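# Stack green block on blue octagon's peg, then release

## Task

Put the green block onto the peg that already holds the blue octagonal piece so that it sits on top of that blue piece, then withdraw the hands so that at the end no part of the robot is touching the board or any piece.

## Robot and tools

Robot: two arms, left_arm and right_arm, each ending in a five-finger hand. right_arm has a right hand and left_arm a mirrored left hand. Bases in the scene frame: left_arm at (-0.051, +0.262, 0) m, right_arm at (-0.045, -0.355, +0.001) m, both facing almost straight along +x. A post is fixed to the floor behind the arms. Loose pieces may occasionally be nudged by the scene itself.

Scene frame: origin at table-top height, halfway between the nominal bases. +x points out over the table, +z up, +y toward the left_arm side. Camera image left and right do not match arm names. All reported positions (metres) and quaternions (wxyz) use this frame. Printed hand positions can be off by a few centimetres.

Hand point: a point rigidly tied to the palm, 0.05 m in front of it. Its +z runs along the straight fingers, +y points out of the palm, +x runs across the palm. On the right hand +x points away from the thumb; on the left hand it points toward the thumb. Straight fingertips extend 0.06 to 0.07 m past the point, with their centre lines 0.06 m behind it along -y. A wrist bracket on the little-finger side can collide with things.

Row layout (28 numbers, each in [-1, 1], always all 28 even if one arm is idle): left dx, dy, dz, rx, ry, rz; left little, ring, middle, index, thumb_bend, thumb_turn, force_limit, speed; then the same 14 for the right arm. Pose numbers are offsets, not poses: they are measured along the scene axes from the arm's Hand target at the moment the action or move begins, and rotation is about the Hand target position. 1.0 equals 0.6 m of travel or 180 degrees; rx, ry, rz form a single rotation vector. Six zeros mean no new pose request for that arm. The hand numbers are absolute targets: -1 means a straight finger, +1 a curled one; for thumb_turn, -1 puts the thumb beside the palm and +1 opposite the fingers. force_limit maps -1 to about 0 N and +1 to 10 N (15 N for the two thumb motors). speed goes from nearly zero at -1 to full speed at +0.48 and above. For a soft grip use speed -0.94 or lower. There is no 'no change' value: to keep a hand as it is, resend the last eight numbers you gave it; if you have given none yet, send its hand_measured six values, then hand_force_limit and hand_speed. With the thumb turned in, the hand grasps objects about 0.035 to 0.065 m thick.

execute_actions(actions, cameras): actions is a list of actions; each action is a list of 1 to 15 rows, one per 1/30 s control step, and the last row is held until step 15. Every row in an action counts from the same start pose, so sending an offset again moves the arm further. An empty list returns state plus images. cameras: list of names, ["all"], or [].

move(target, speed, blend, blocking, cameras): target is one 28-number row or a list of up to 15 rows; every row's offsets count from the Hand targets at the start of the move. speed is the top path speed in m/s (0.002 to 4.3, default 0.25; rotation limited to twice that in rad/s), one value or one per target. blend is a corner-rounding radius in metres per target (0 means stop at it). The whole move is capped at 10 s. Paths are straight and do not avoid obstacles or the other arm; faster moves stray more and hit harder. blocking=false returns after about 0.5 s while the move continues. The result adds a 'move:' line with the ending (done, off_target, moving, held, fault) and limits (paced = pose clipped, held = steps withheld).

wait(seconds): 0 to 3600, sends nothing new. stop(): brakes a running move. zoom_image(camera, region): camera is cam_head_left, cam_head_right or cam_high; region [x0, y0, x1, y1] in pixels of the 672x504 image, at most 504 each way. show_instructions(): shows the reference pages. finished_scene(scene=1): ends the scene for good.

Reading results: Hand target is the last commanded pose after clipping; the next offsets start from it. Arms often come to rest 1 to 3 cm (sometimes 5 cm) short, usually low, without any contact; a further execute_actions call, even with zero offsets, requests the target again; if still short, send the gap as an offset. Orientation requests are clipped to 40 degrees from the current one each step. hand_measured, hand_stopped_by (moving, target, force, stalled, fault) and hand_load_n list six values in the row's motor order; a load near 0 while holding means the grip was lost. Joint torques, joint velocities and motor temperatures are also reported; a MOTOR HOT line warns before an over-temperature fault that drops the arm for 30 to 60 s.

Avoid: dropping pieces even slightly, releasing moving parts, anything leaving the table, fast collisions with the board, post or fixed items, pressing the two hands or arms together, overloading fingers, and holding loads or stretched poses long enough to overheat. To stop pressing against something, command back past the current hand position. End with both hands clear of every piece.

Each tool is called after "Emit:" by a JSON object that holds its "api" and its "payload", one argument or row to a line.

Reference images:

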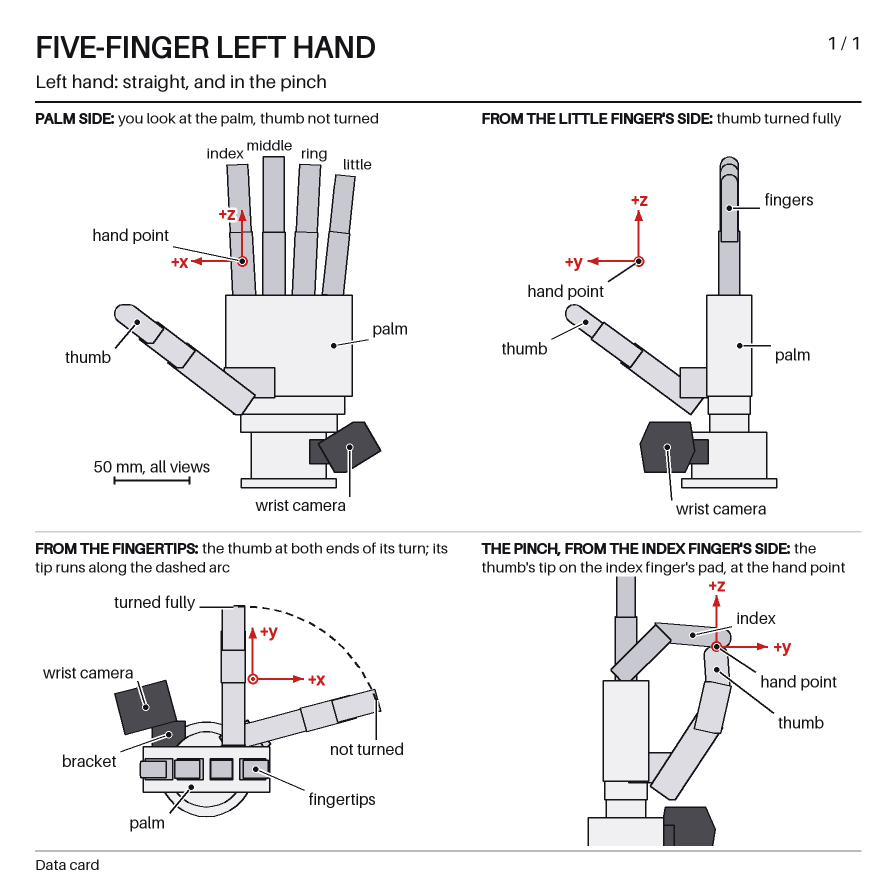

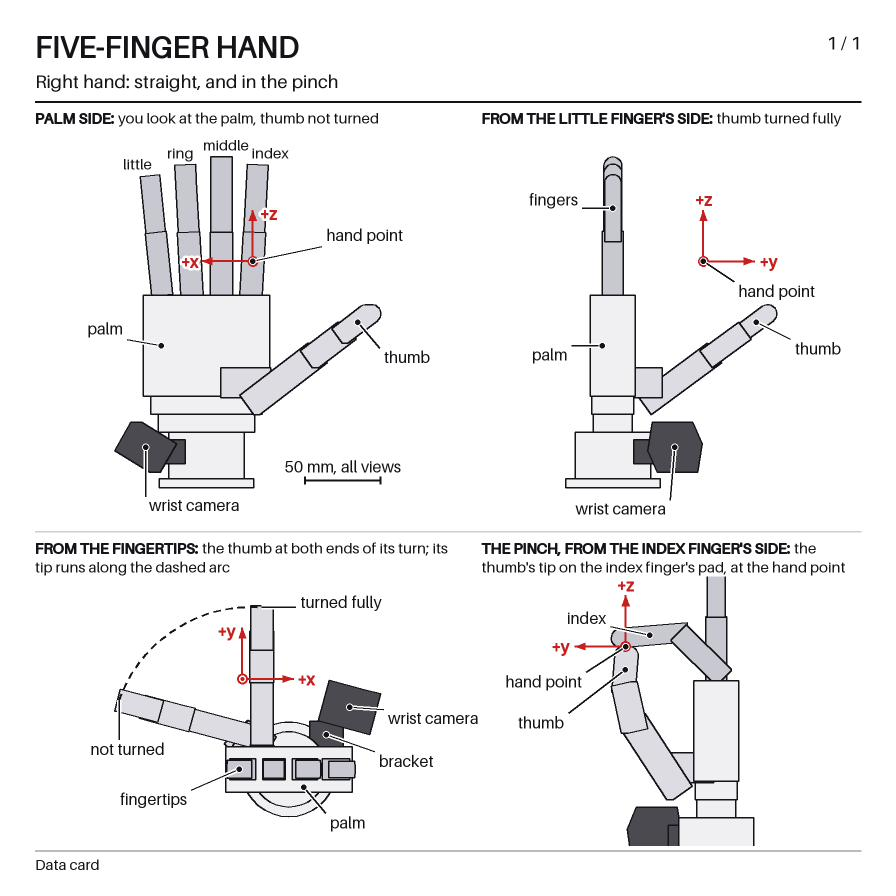

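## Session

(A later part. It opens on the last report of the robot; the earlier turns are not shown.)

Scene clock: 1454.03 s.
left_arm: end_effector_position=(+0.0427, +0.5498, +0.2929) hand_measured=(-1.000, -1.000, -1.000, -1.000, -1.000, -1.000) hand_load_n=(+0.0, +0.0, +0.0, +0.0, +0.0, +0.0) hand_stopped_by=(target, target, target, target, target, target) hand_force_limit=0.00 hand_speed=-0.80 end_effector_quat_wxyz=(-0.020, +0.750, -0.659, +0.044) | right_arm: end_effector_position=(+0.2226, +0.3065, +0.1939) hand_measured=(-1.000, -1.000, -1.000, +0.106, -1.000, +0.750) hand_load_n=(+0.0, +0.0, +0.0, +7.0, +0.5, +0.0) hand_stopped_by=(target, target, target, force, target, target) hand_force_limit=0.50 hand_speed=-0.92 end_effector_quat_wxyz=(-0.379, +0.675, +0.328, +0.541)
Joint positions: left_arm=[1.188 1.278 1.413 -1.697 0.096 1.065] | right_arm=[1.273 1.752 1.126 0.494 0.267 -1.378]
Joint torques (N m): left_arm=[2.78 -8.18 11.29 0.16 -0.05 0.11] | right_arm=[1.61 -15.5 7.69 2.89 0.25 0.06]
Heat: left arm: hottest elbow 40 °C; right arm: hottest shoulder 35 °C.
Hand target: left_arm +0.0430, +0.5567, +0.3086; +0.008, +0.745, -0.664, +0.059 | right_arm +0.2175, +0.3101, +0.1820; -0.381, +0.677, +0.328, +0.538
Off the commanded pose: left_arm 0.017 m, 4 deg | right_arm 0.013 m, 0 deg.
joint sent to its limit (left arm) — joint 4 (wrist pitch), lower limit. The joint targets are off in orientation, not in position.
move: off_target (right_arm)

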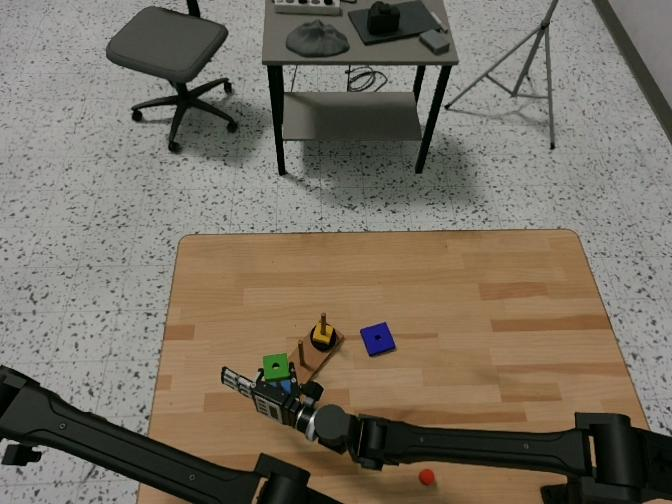

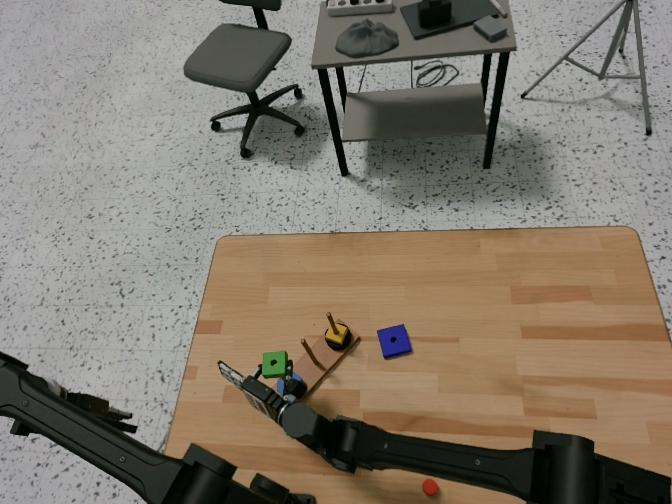

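Emit:
{"api": "move", "payload": {
  "target": [
    [0,0,0,0,0,0,-1,-1,-1,-1,-1,-1,0,-0.8,-0.0142,-0.031,0.085,0,0,0,-1,-1,-1,0.6,-1,0.75,0.5,-0.92],
    [0,0,0,0,0,0,-1,-1,-1,-1,-1,-1,0,-0.8,0.0192,0.019,0.035,0,0,0,-1,-1,-1,0.6,-1,0.75,0.5,-0.92]
  ],
  "speed": [0.06,0.03],
  "cameras": ["cam_head_left", "cam_head_right"]
}}

Emit:
{"api": "zoom_image", "payload": {
  "camera": "cam_head_left",
  "region": [258, 350, 298, 390]
}}

Emit:
{"api": "zoom_image", "payload": {
  "camera": "cam_head_right",
  "region": [256, 346, 296, 386]
}}

Scene clock: 1487.13 s.
left_arm: end_effector_position=(+0.0427, +0.5498, +0.2929) hand_measured=(-1.000, -1.000, -1.000, -1.000, -1.000, -1.000) hand_load_n=(+0.0, +0.5, +0.0, +0.0, +0.5, +0.0) hand_stopped_by=(target, target, target, target, target, target) hand_force_limit=0.00 hand_speed=-0.80 end_effector_quat_wxyz=(-0.020, +0.750, -0.659, +0.044) | right_arm: end_effector_position=(+0.2204, +0.3079, +0.1908) hand_measured=(-1.000, -1.000, -1.000, +0.106, -1.000, +0.750) hand_load_n=(+0.0, +0.0, +0.0, +7.0, +0.0, +0.0) hand_stopped_by=(target, target, target, force, target, target) hand_force_limit=0.50 hand_speed=-0.92 end_effector_quat_wxyz=(-0.369, +0.684, +0.340, +0.529)
Joint positions: left_arm=[1.188 1.278 1.413 -1.697 0.096 1.065] | right_arm=[1.274 1.747 1.143 0.43 0.259 -1.378]
Joint torques (N m): left_arm=[2.73 -8.06 11.25 0.18 -0.06 0.1] | right_arm=[0.32 -15.15 11.15 2.81 -0.02 0.01]
Heat: left arm: hottest elbow 40 °C; right arm: hottest shoulder 35 °C.
Hand target: left_arm +0.0430, +0.5567, +0.3086; +0.008, +0.745, -0.664, +0.059 | right_arm +0.2290, +0.3215, +0.2030; -0.381, +0.677, +0.328, +0.538
Off the commanded pose: left_arm 0.017 m, 4 deg | right_arm 0.020 m, 2 deg.
joint sent to its limit (left arm) — joint 4 (wrist pitch), lower limit. The joint targets are off in orientation, not in position.
move: off_target (right_arm)

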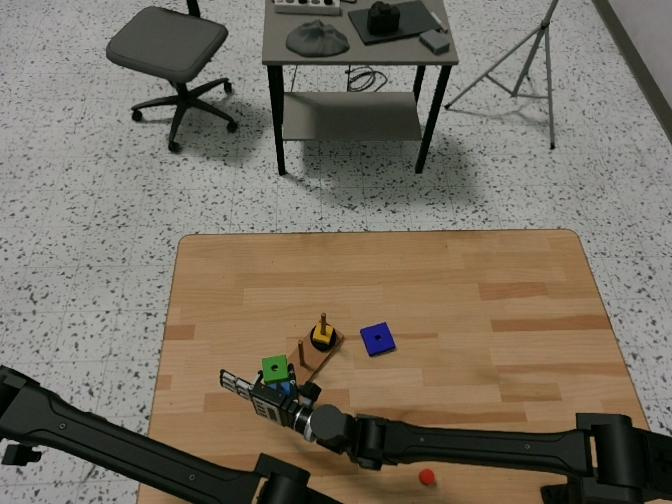

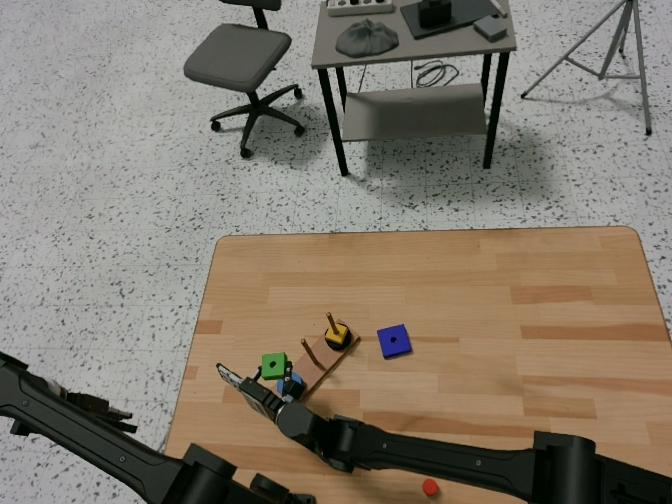

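Scaled by 12.600 from the camera's image (finer frame: 960x720).

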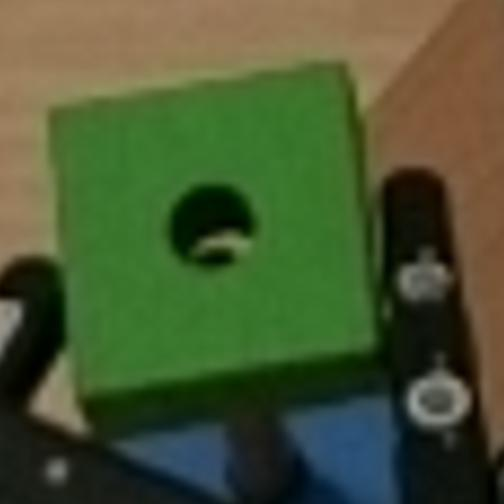

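Scaled by 12.600 from the camera's image (finer frame: 960x720).

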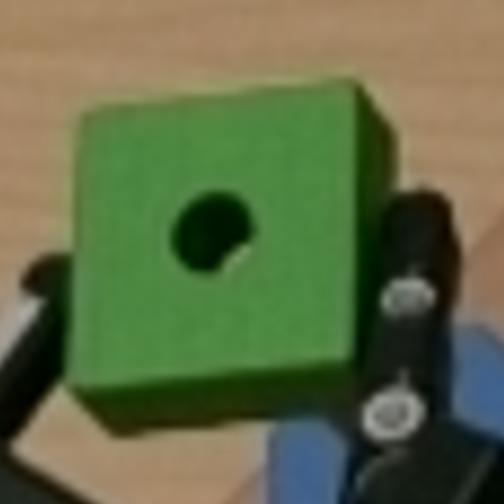

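Emit:
{"api": "move", "payload": {
  "target": [
    [0,0,0,0,0,0,-1,-1,-1,-1,-1,-1,0,-0.8,0.0017,0.0013,-0.003,0,0,0,-1,-1,-1,0.6,-1,0.75,0.5,-0.92]
  ],
  "speed": [0.02],
  "cameras": ["cam_head_left", "cam_head_right"]
}}

Emit:
{"api": "zoom_image", "payload": {
  "camera": "cam_head_left",
  "region": [258, 350, 298, 390]
}}

Emit:
{"api": "zoom_image", "payload": {
  "camera": "cam_head_right",
  "region": [256, 346, 296, 386]
}}

Scene clock: 1501.07 s.
left_arm: end_effector_position=(+0.0427, +0.5498, +0.2929) hand_measured=(-1.000, -1.000, -1.000, -1.000, -1.000, -1.000) hand_load_n=(+0.0, +0.0, +0.0, +0.0, +0.0, +0.0) hand_stopped_by=(target, target, target, target, target, target) hand_force_limit=0.00 hand_speed=-0.80 end_effector_quat_wxyz=(-0.020, +0.750, -0.659, +0.044) | right_arm: end_effector_position=(+0.2211, +0.3082, +0.1898) hand_measured=(-1.000, -1.000, -1.000, +0.106, -1.000, +0.750) hand_load_n=(+0.0, +0.0, +0.0, +7.0, +0.5, +0.0) hand_stopped_by=(target, target, target, force, target, target) hand_force_limit=0.50 hand_speed=-0.92 end_effector_quat_wxyz=(-0.369, +0.684, +0.340, +0.529)
Joint positions: left_arm=[1.188 1.278 1.413 -1.697 0.096 1.065] | right_arm=[1.273 1.75 1.143 0.434 0.258 -1.378]
Joint torques (N m): left_arm=[2.43 -8.41 11.36 0.2 -0.04 0.11] | right_arm=[0.21 -15.21 11.18 2.81 -0.04 0.01]
Heat: left arm: hottest elbow 40 °C; right arm: hottest shoulder 35 °C.
Hand target: left_arm +0.0430, +0.5567, +0.3086; +0.008, +0.745, -0.664, +0.059 | right_arm +0.2300, +0.3223, +0.2013; -0.381, +0.677, +0.327, +0.538
Off the commanded pose: left_arm 0.017 m, 4 deg | right_arm 0.020 m, 2 deg.
joint sent to its limit (left arm) — joint 4 (wrist pitch), lower limit. The joint targets are off in orientation, not in position.
move: off_target (right_arm)

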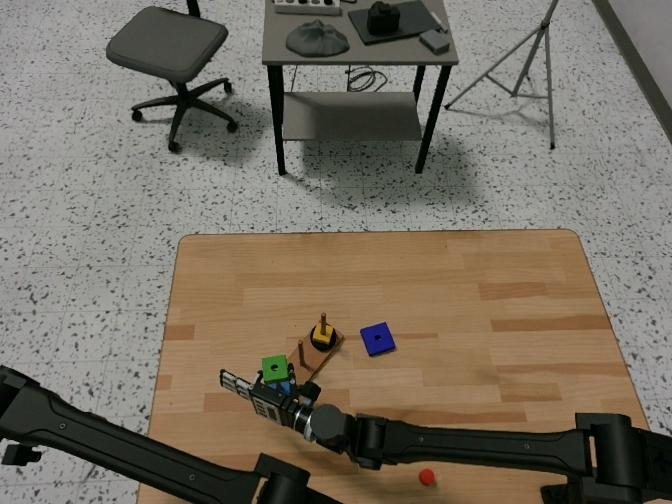

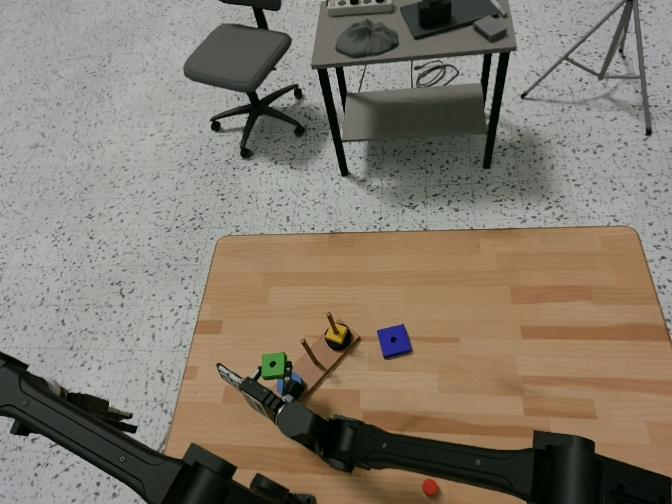

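Scaled by 12.600 from the camera's image (finer frame: 960x720).

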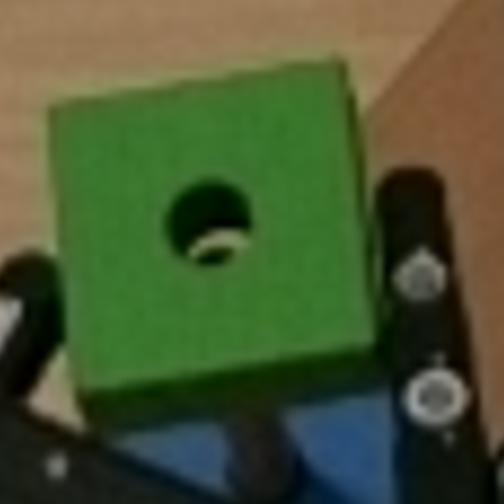

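Scaled by 12.600 from the camera's image (finer frame: 960x720).

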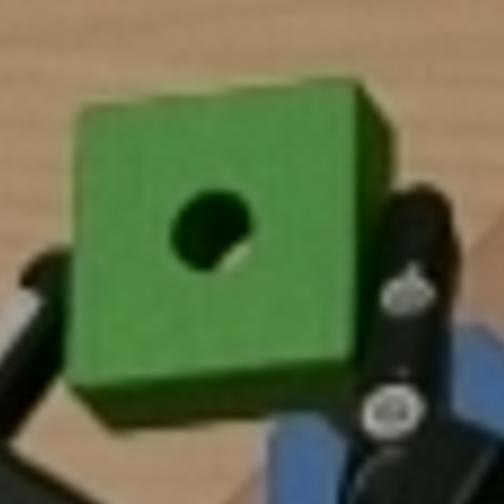

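Emit:
{"api": "move", "payload": {
  "target": [
    [0,0,0,0,0,0,-1,-1,-1,-1,-1,-1,0,-0.8,0.0003,0.0,-0.0117,0,0,0,-1,-1,-1,0.6,-1,0.75,0.5,-0.92]
  ],
  "speed": [0.02],
  "cameras": ["cam_head_left", "cam_head_right"]
}}

Emit:
{"api": "zoom_image", "payload": {
  "camera": "cam_head_left",
  "region": [258, 350, 298, 390]
}}

Emit:
{"api": "zoom_image", "payload": {
  "camera": "cam_head_right",
  "region": [256, 346, 296, 386]
}}

Scene clock: 1513.17 s.
left_arm: end_effector_position=(+0.0427, +0.5498, +0.2929) hand_measured=(-1.000, -1.000, -1.000, -1.000, -1.000, -1.000) hand_load_n=(+0.0, +0.0, +0.0, +0.0, +0.0, +0.0) hand_stopped_by=(target, target, target, target, target, target) hand_force_limit=0.00 hand_speed=-0.80 end_effector_quat_wxyz=(-0.020, +0.750, -0.659, +0.044) | right_arm: end_effector_position=(+0.2218, +0.3102, +0.1849) hand_measured=(-1.000, -1.000, -1.000, +0.106, -1.000, +0.750) hand_load_n=(+0.0, +0.0, +0.0, +7.0, +0.0, +0.5) hand_stopped_by=(target, target, target, force, target, target) hand_force_limit=0.50 hand_speed=-0.92 end_effector_quat_wxyz=(-0.371, +0.683, +0.339, +0.530)
Joint positions: left_arm=[1.188 1.278 1.413 -1.697 0.096 1.065] | right_arm=[1.273 1.763 1.143 0.45 0.258 -1.378]
Joint torques (N m): left_arm=[2.43 -7.77 11.29 0.23 -0.04 0.13] | right_arm=[0.32 -15.79 10.74 2.82 -0.04 0.02]
Heat: left arm: hottest elbow 40 °C; right arm: hottest shoulder 35 °C.
Hand target: left_arm +0.0430, +0.5567, +0.3086; +0.008, +0.745, -0.664, +0.059 | right_arm +0.2302, +0.3223, +0.1941; -0.381, +0.677, +0.328, +0.538
Off the commanded pose: left_arm 0.017 m, 4 deg | right_arm 0.017 m, 2 deg.
joint sent to its limit (left arm) — joint 4 (wrist pitch), lower limit. The joint targets are off in orientation, not in position.
move: off_target (right_arm)

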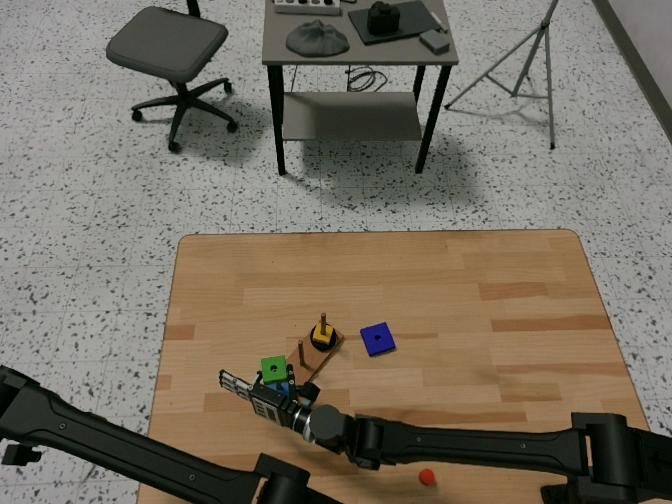

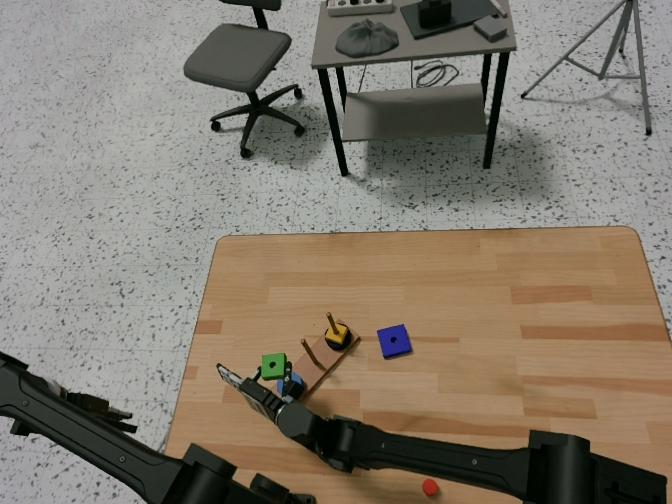

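Scaled by 12.600 from the camera's image (finer frame: 960x720).

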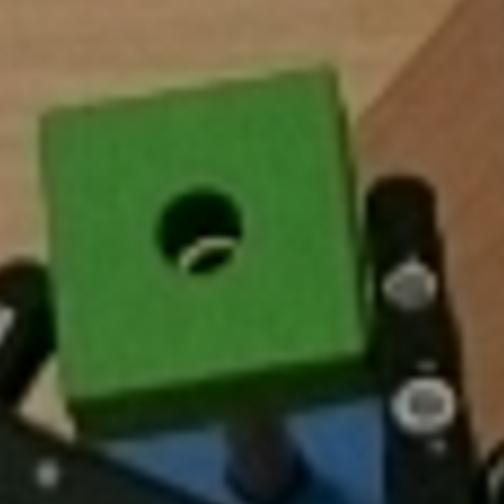

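Scaled by 12.600 from the camera's image (finer frame: 960x720).

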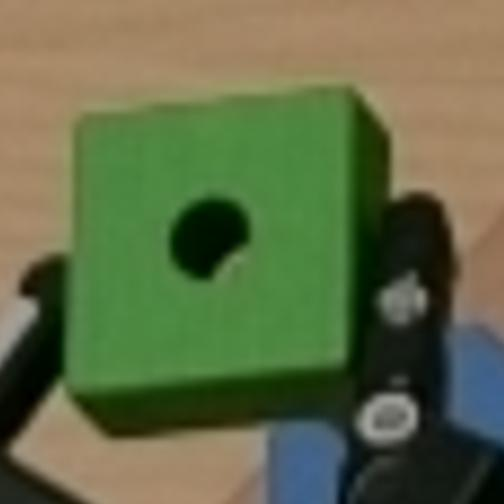

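Emit:
{"api": "move", "payload": {
  "target": [
    [0,0,0,0,0,0,-1,-1,-1,-1,-1,-1,0,-0.8,-0.008,-0.0197,0.143,0,0,0,-1,-1,-1,0.6,-1,0.75,0.5,-0.92],
    [0,0,0,0,0,0,-1,-1,-1,-1,-1,-1,0,-0.8,-0.008,-0.0197,-0.015,0,0,0,-1,-1,-1,0.6,-1,0.75,0.5,-0.92]
  ],
  "speed": [0.08,0.04],
  "cameras": ["cam_head_left", "cam_head_right"]
}}

Emit:
{"api": "zoom_image", "payload": {
  "camera": "cam_head_left",
  "region": [258, 350, 298, 390]
}}

Emit:
{"api": "zoom_image", "payload": {
  "camera": "cam_head_right",
  "region": [256, 346, 296, 386]
}}

Scene clock: 1560.00 s.
left_arm: end_effector_position=(+0.0427, +0.5498, +0.2929) hand_measured=(-1.000, -1.000, -1.000, -1.000, -1.000, -1.000) hand_load_n=(+0.0, +0.0, +0.0, +0.0, -0.5, +0.0) hand_stopped_by=(target, target, target, target, target, target) hand_force_limit=0.00 hand_speed=-0.80 end_effector_quat_wxyz=(-0.020, +0.750, -0.659, +0.044) | right_arm: end_effector_position=(+0.2216, +0.3097, +0.1956) hand_measured=(-1.000, -1.000, -1.000, +0.106, -1.000, +0.750) hand_load_n=(+0.0, +0.0, +0.0, +7.5, +0.5, +0.0) hand_stopped_by=(target, target, target, force, target, target) hand_force_limit=0.50 hand_speed=-0.92 end_effector_quat_wxyz=(-0.381, +0.674, +0.331, +0.539)
Joint positions: left_arm=[1.188 1.278 1.413 -1.697 0.096 1.065] | right_arm=[1.273 1.752 1.134 0.485 0.258 -1.378]
Joint torques (N m): left_arm=[2.61 -8.41 11.36 0.21 -0.05 0.12] | right_arm=[0.44 -15.5 7.6 2.81 0.09 0.01]
Heat: left arm: hottest elbow 41 °C; right arm: hottest elbow 35 °C.
Hand target: left_arm +0.0430, +0.5567, +0.3086; +0.008, +0.745, -0.664, +0.059 | right_arm +0.2254, +0.3104, +0.1851; -0.381, +0.677, +0.328, +0.538
Off the commanded pose: left_arm 0.017 m, 4 deg | right_arm 0.011 m, 0 deg.
joint sent to its limit (left arm) — joint 4 (wrist pitch), lower limit. The joint targets are off in orientation, not in position.
move: off_target (right_arm)

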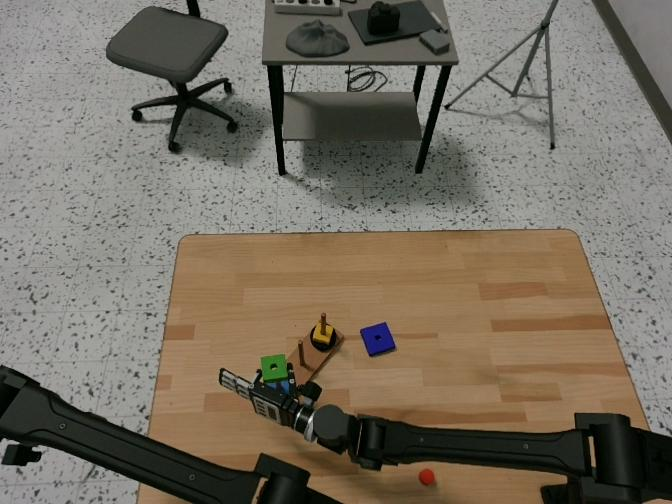

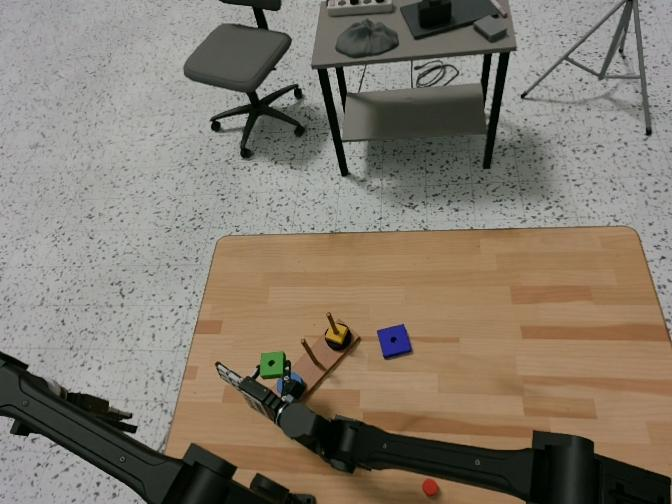

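Scaled by 12.600 from the camera's image (finer frame: 960x720).

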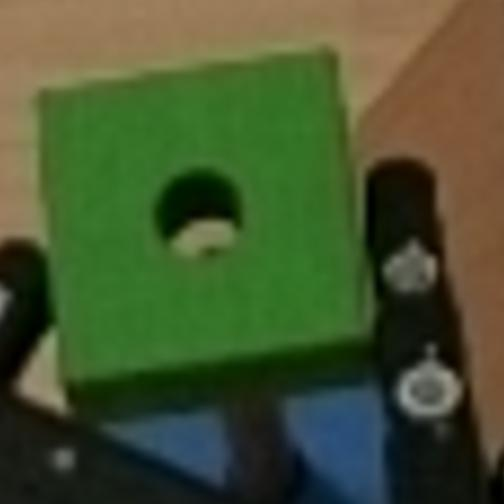

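Scaled by 12.600 from the camera's image (finer frame: 960x720).

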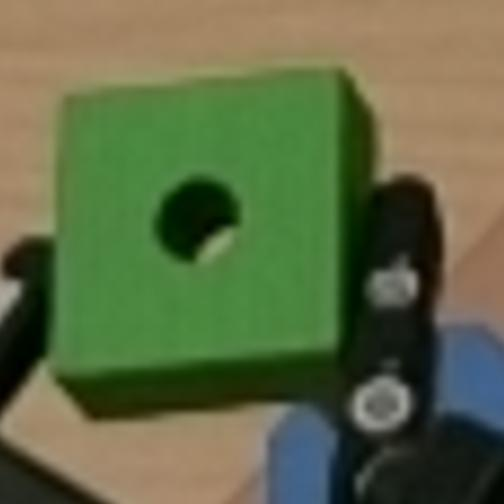

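Emit:
{"api": "move", "payload": {
  "target": [
    [0,0,0,0,0,0,-1,-1,-1,-1,-1,-1,0,-0.8,0.0,0.0,-0.0117,0,0,0,-1,-1,-1,0.6,-1,0.75,0.5,-0.92]
  ],
  "speed": [0.02],
  "cameras": ["cam_head_left", "cam_head_right"]
}}

Emit:
{"api": "zoom_image", "payload": {
  "camera": "cam_head_left",
  "region": [258, 350, 298, 390]
}}

Emit:
{"api": "zoom_image", "payload": {
  "camera": "cam_head_right",
  "region": [256, 346, 296, 386]
}}

Scene clock: 1584.43 s.
left_arm: end_effector_position=(+0.0427, +0.5498, +0.2929) hand_measured=(-1.000, -1.000, -1.000, -1.000, -1.000, -1.000) hand_load_n=(+0.0, +0.0, +0.0, +0.0, +0.0, +0.0) hand_stopped_by=(target, target, target, target, target, target) hand_force_limit=0.00 hand_speed=-0.80 end_effector_quat_wxyz=(-0.020, +0.750, -0.659, +0.044) | right_arm: end_effector_position=(+0.2217, +0.3098, +0.1897) hand_measured=(-1.000, -1.000, -1.000, +0.106, -1.000, +0.750) hand_load_n=(+0.0, +0.0, +0.0, +7.0, +0.0, +0.0) hand_stopped_by=(target, target, target, force, target, target) hand_force_limit=0.50 hand_speed=-0.92 end_effector_quat_wxyz=(-0.381, +0.674, +0.331, +0.539)
Joint positions: left_arm=[1.188 1.278 1.413 -1.697 0.096 1.065] | right_arm=[1.273 1.762 1.128 0.501 0.258 -1.378]
Joint torques (N m): left_arm=[2.67 -8.12 11.28 0.12 -0.04 0.12] | right_arm=[0.38 -15.62 7.71 2.85 0.09 0.03]
Heat: left arm: hottest elbow 41 °C; right arm: hottest elbow 35 °C.
Hand target: left_arm +0.0430, +0.5567, +0.3086; +0.008, +0.745, -0.664, +0.059 | right_arm +0.2254, +0.3104, +0.1782; -0.381, +0.677, +0.328, +0.538
Off the commanded pose: left_arm 0.017 m, 4 deg | right_arm 0.012 m, 0 deg.
joint sent to its limit (left arm) — joint 4 (wrist pitch), lower limit. The joint targets are off in orientation, not in position.
move: off_target (right_arm)

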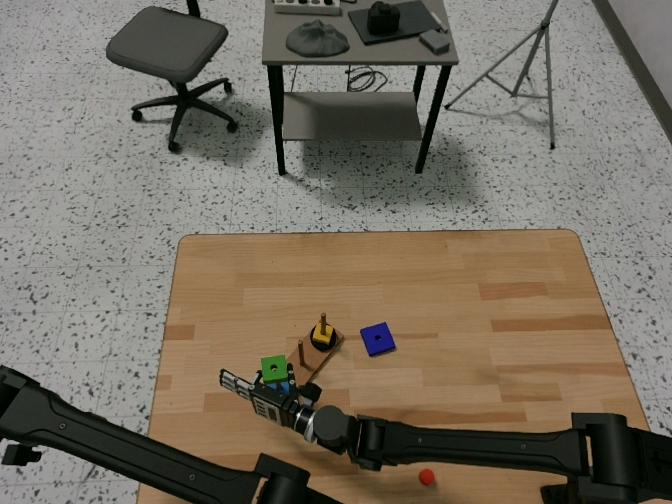

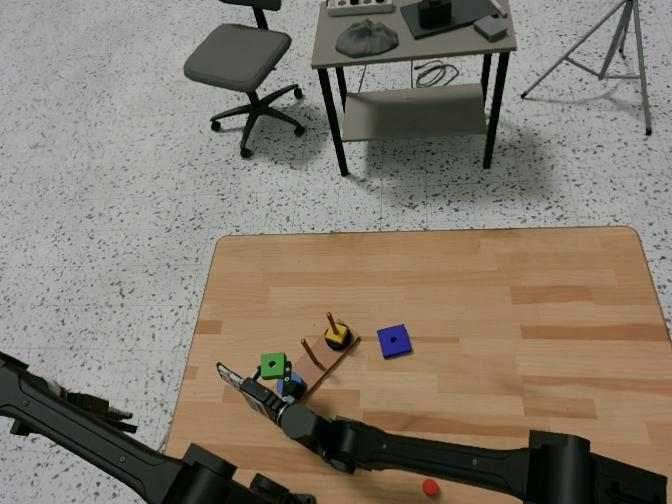

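Scaled by 12.600 from the camera's image (finer frame: 960x720).

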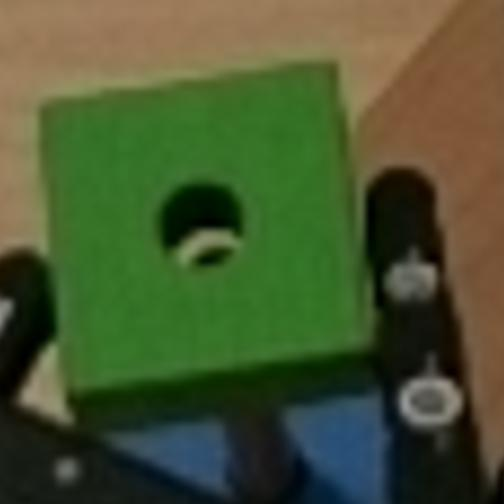

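Scaled by 12.600 from the camera's image (finer frame: 960x720).

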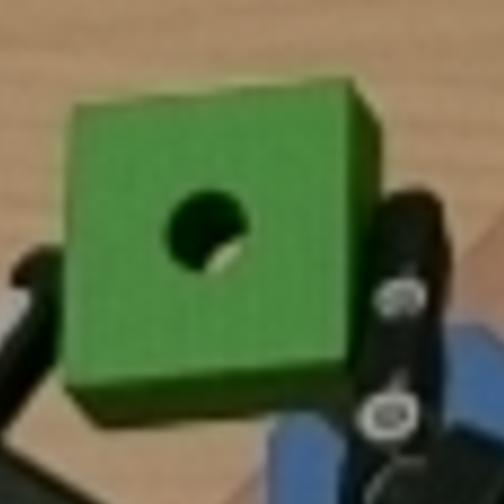

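Emit:
{"api": "move", "payload": {
  "target": [
    [0,0,0,0,0,0,-1,-1,-1,-1,-1,-1,0,-0.8,0.0005,-0.0009,-0.0085,0,0,0,-1,-1,-1,0.6,-1,0.75,0.5,-0.92]
  ],
  "speed": [0.02],
  "cameras": ["cam_head_left", "cam_head_right"]
}}

Emit:
{"api": "zoom_image", "payload": {
  "camera": "cam_head_left",
  "region": [258, 350, 298, 390]
}}

Emit:
{"api": "zoom_image", "payload": {
  "camera": "cam_head_right",
  "region": [256, 346, 296, 386]
}}

Emit:
{"api": "zoom_image", "payload": {
  "camera": "cam_head_left",
  "region": [264, 360, 284, 375]
}}

Scene clock: 1595.97 s.
left_arm: end_effector_position=(+0.0427, +0.5498, +0.2929) hand_measured=(-1.000, -1.000, -1.000, -1.000, -1.000, -1.000) hand_load_n=(+0.0, +0.0, +0.0, +0.0, +0.0, +0.0) hand_stopped_by=(target, target, target, target, target, target) hand_force_limit=0.00 hand_speed=-0.80 end_effector_quat_wxyz=(-0.020, +0.750, -0.659, +0.044) | right_arm: end_effector_position=(+0.2216, +0.3096, +0.1850) hand_measured=(-1.000, -1.000, -1.000, +0.106, -1.000, +0.750) hand_load_n=(+0.0, +0.0, +0.0, +7.0, +0.5, +0.0) hand_stopped_by=(target, target, target, force, target, target) hand_force_limit=0.50 hand_speed=-0.92 end_effector_quat_wxyz=(-0.382, +0.674, +0.331, +0.539)
Joint positions: left_arm=[1.188 1.278 1.413 -1.697 0.096 1.065] | right_arm=[1.273 1.769 1.123 0.515 0.258 -1.378]
Joint torques (N m): left_arm=[2.9 -8.47 11.36 0.23 -0.04 0.11] | right_arm=[0.15 -15.21 7.72 2.89 0.07 0.02]
Heat: left arm: hottest elbow 41 °C; right arm: hottest elbow 35 °C.
Hand target: left_arm +0.0430, +0.5567, +0.3086; +0.008, +0.745, -0.664, +0.059 | right_arm +0.2258, +0.3099, +0.1730; -0.381, +0.677, +0.328, +0.538
Off the commanded pose: left_arm 0.017 m, 4 deg | right_arm 0.013 m, 1 deg.
joint sent to its limit (left arm) — joint 4 (wrist pitch), lower limit. The joint targets are off in orientation, not in position.
move: off_target (right_arm)

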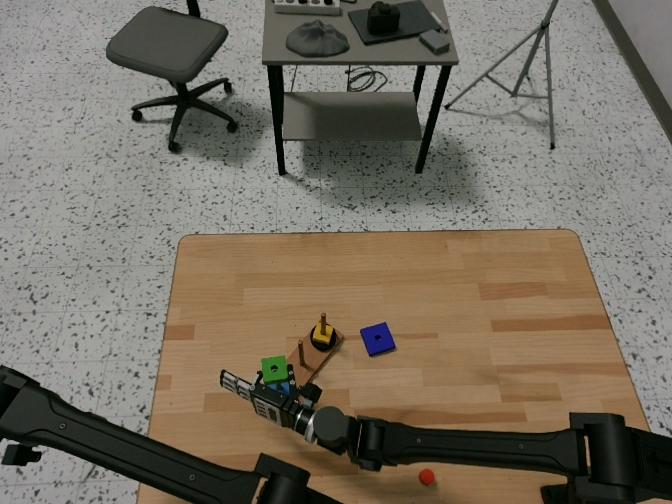

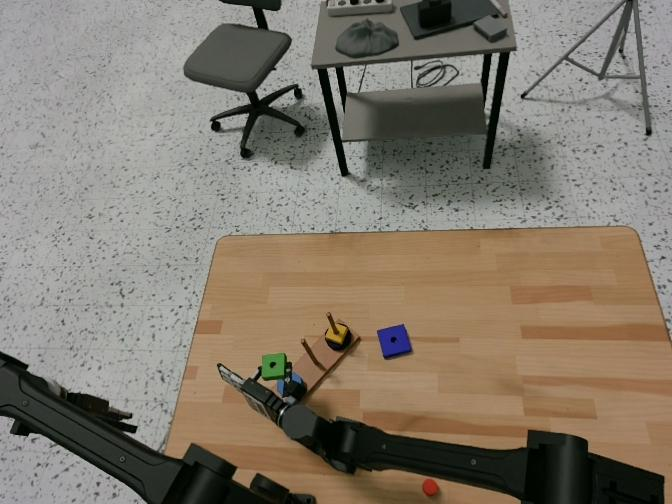

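Scaled by 12.600 from the camera's image (finer frame: 960x720).

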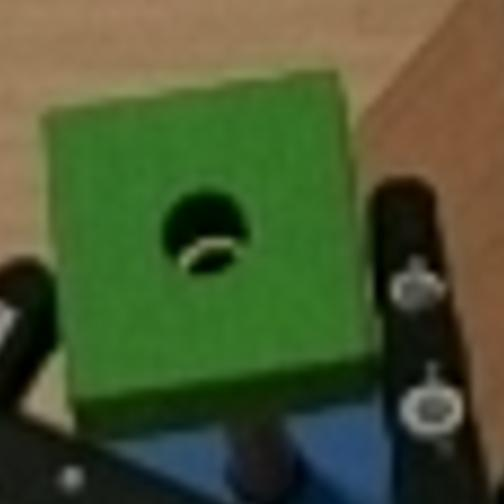

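Scaled by 12.600 from the camera's image (finer frame: 960x720).

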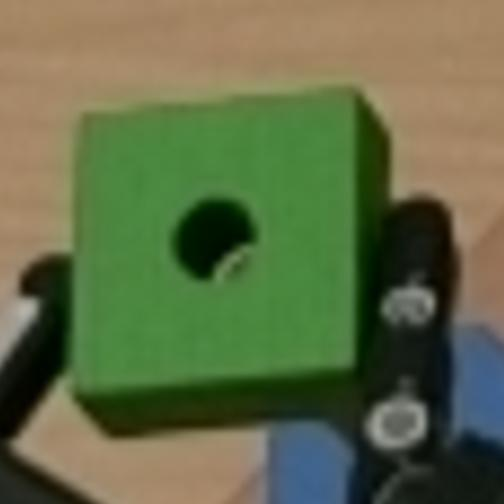

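Scaled by 25.200 from the camera's image (finer frame: 960x720).

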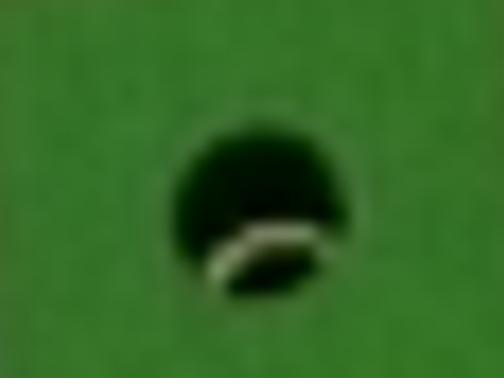

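Emit:
{"api": "move", "payload": {
  "target": [
    [0,0,0,0,0,0,-1,-1,-1,-1,-1,-1,0,-0.8,0.0005,-0.0003,-0.0117,0,0,0,-1,-1,-1,0.6,-1,0.75,0.5,-0.92]
  ],
  "speed": [0.02],
  "cameras": ["cam_head_left", "cam_head_right"]
}}

Emit:
{"api": "zoom_image", "payload": {
  "camera": "cam_head_left",
  "region": [258, 350, 298, 390]
}}

Emit:
{"api": "zoom_image", "payload": {
  "camera": "cam_head_right",
  "region": [256, 346, 296, 386]
}}

Emit:
{"api": "zoom_image", "payload": {
  "camera": "cam_head_left",
  "region": [264, 360, 284, 375]
}}

Scene clock: 1612.67 s.
left_arm: end_effector_position=(+0.0427, +0.5498, +0.2929) hand_measured=(-1.000, -1.000, -1.000, -1.000, -1.000, -1.000) hand_load_n=(+0.0, +0.0, +0.0, +0.0, -0.5, +0.0) hand_stopped_by=(target, target, target, target, target, target) hand_force_limit=0.00 hand_speed=-0.80 end_effector_quat_wxyz=(-0.020, +0.750, -0.659, +0.044) | right_arm: end_effector_position=(+0.2216, +0.3095, +0.1773) hand_measured=(-1.000, -1.000, -1.000, +0.106, -1.000, +0.750) hand_load_n=(+0.0, +0.0, +0.0, +7.0, +0.5, +0.0) hand_stopped_by=(target, target, target, force, target, target) hand_force_limit=0.50 hand_speed=-0.92 end_effector_quat_wxyz=(-0.381, +0.674, +0.331, +0.539)
Joint positions: left_arm=[1.188 1.278 1.413 -1.697 0.096 1.065] | right_arm=[1.273 1.782 1.117 0.532 0.258 -1.378]
Joint torques (N m): left_arm=[2.78 -8.7 11.33 0.17 -0.02 0.13] | right_arm=[0.03 -15.85 7.47 2.86 0.03 0.02]
Heat: left arm: hottest elbow 41 °C; right arm: hottest elbow 35 °C.
Hand target: left_arm +0.0430, +0.5567, +0.3086; +0.008, +0.745, -0.664, +0.059 | right_arm +0.2260, +0.3097, +0.1660; -0.381, +0.677, +0.328, +0.538
Off the commanded pose: left_arm 0.017 m, 4 deg | right_arm 0.012 m, 0 deg.
joint sent to its limit (left arm) — joint 4 (wrist pitch), lower limit. The joint targets are off in orientation, not in position.
move: off_target (right_arm)

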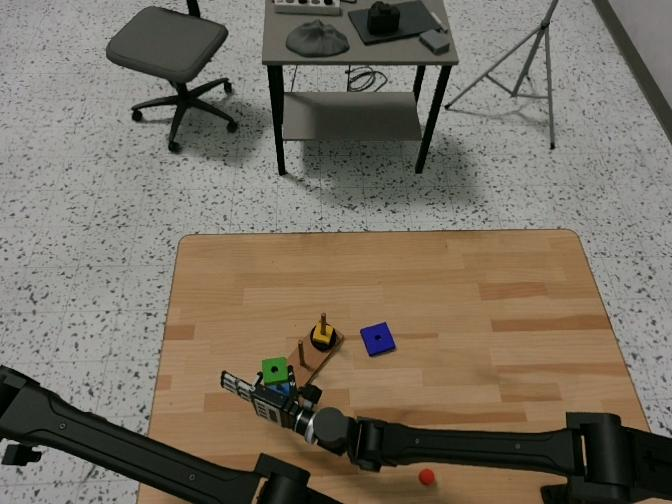

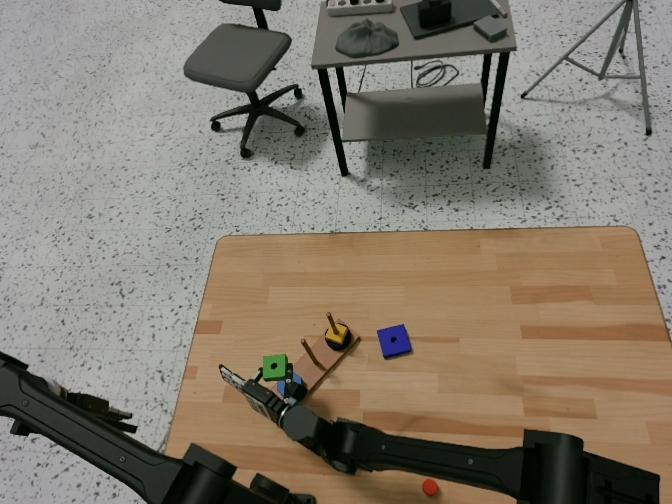

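Scaled by 12.600 from the camera's image (finer frame: 960x720).

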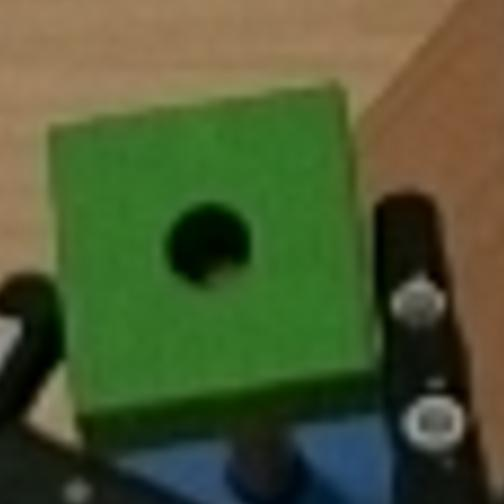

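Scaled by 12.600 from the camera's image (finer frame: 960x720).

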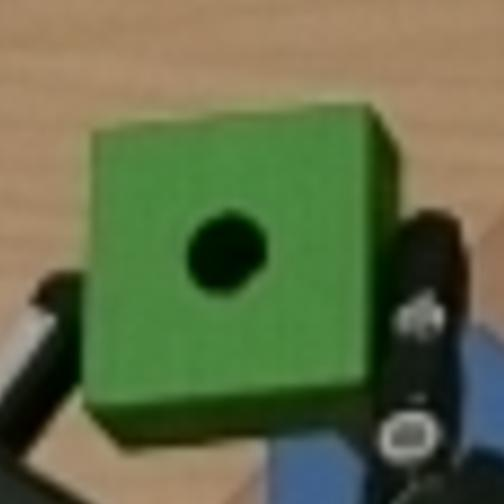

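Scaled by 25.200 from the camera's image (finer frame: 960x720).

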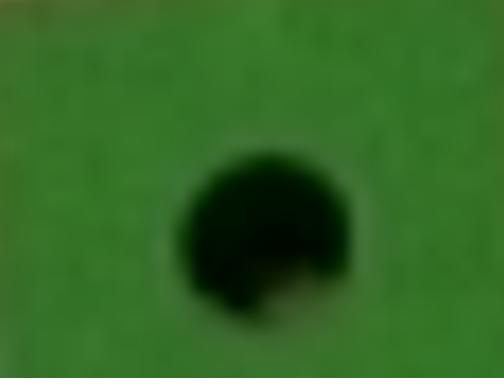

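Emit:
{"api": "move", "payload": {
  "target": [
    [0,0,0,0,0,0,-1,-1,-1,-1,-1,-1,0,-0.8,0.0006,-0.0002,-0.0233,0,0,0,-1,-1,-1,0.6,-1,0.75,0.5,-0.92]
  ],
  "speed": [0.02],
  "cameras": ["cam_head_left", "cam_head_right"]
}}

Emit:
{"api": "zoom_image", "payload": {
  "camera": "cam_head_left",
  "region": [258, 350, 298, 390]
}}

Emit:
{"api": "zoom_image", "payload": {
  "camera": "cam_head_right",
  "region": [256, 346, 296, 386]
}}

Emit:
{"api": "zoom_image", "payload": {
  "camera": "cam_head_left",
  "region": [264, 363, 284, 378]
}}

Scene clock: 1628.03 s.
left_arm: end_effector_position=(+0.0427, +0.5498, +0.2929) hand_measured=(-1.000, -1.000, -1.000, -1.000, -1.000, -1.000) hand_load_n=(+0.0, +0.0, +0.0, +0.0, +0.0, +0.0) hand_stopped_by=(target, target, target, target, target, target) hand_force_limit=0.00 hand_speed=-0.80 end_effector_quat_wxyz=(-0.020, +0.750, -0.659, +0.044) | right_arm: end_effector_position=(+0.2217, +0.3100, +0.1643) hand_measured=(-1.000, -1.000, -1.000, +0.106, -1.000, +0.750) hand_load_n=(+0.0, +0.0, +0.0, +7.0, +0.5, +0.5) hand_stopped_by=(target, target, target, force, target, target) hand_force_limit=0.50 hand_speed=-0.92 end_effector_quat_wxyz=(-0.382, +0.674, +0.331, +0.540)
Joint positions: left_arm=[1.188 1.278 1.413 -1.697 0.096 1.065] | right_arm=[1.273 1.805 1.107 0.568 0.258 -1.378]
Joint torques (N m): left_arm=[2.49 -8.47 11.29 0.14 -0.03 0.07] | right_arm=[0.21 -15.79 7.38 2.73 0.02 0]
Heat: left arm: hottest elbow 41 °C; right arm: hottest elbow 34 °C.
Hand target: left_arm +0.0430, +0.5567, +0.3086; +0.008, +0.745, -0.664, +0.059 | right_arm +0.2264, +0.3096, +0.1521; -0.381, +0.677, +0.328, +0.538
Off the commanded pose: left_arm 0.017 m, 4 deg | right_arm 0.013 m, 1 deg.
joint sent to its limit (left arm) — joint 4 (wrist pitch), lower limit. The joint targets are off in orientation, not in position.
move: off_target (right_arm)

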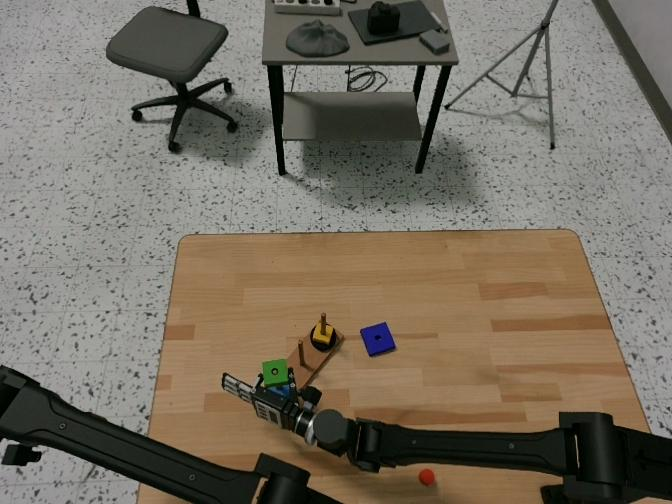

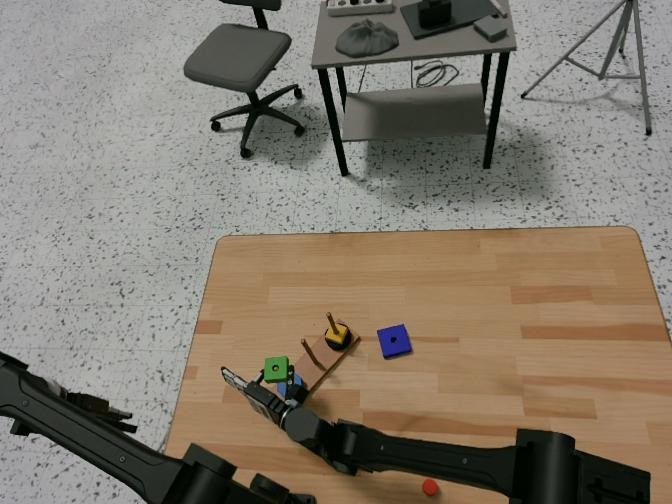

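Scaled by 12.600 from the camera's image (finer frame: 960x720).

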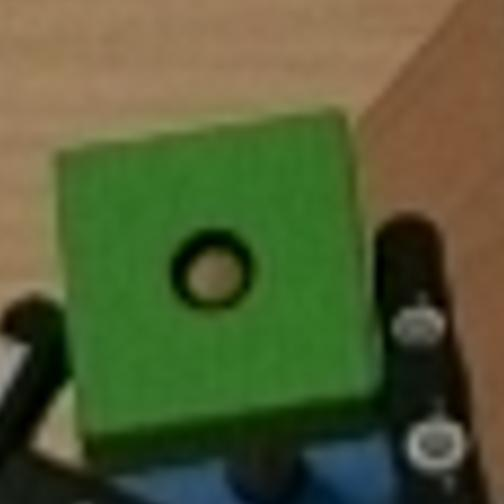

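Scaled by 12.600 from the camera's image (finer frame: 960x720).

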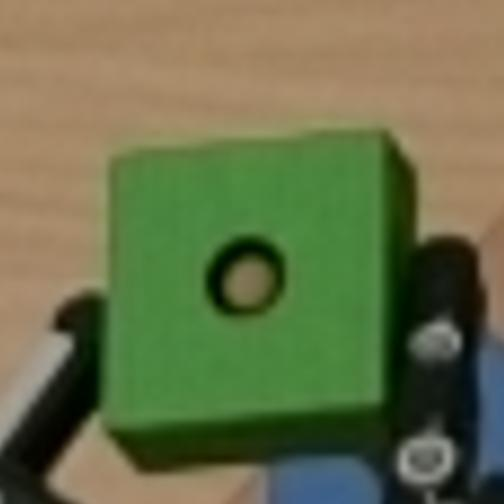

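Scaled by 25.200 from the camera's image (finer frame: 960x720).

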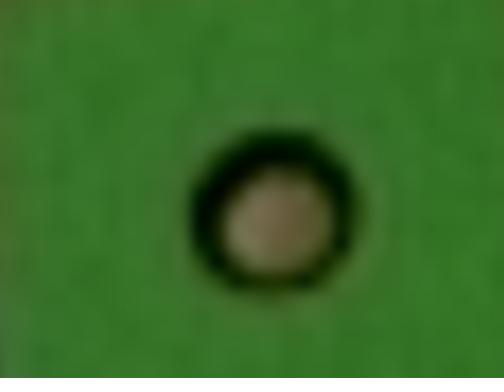

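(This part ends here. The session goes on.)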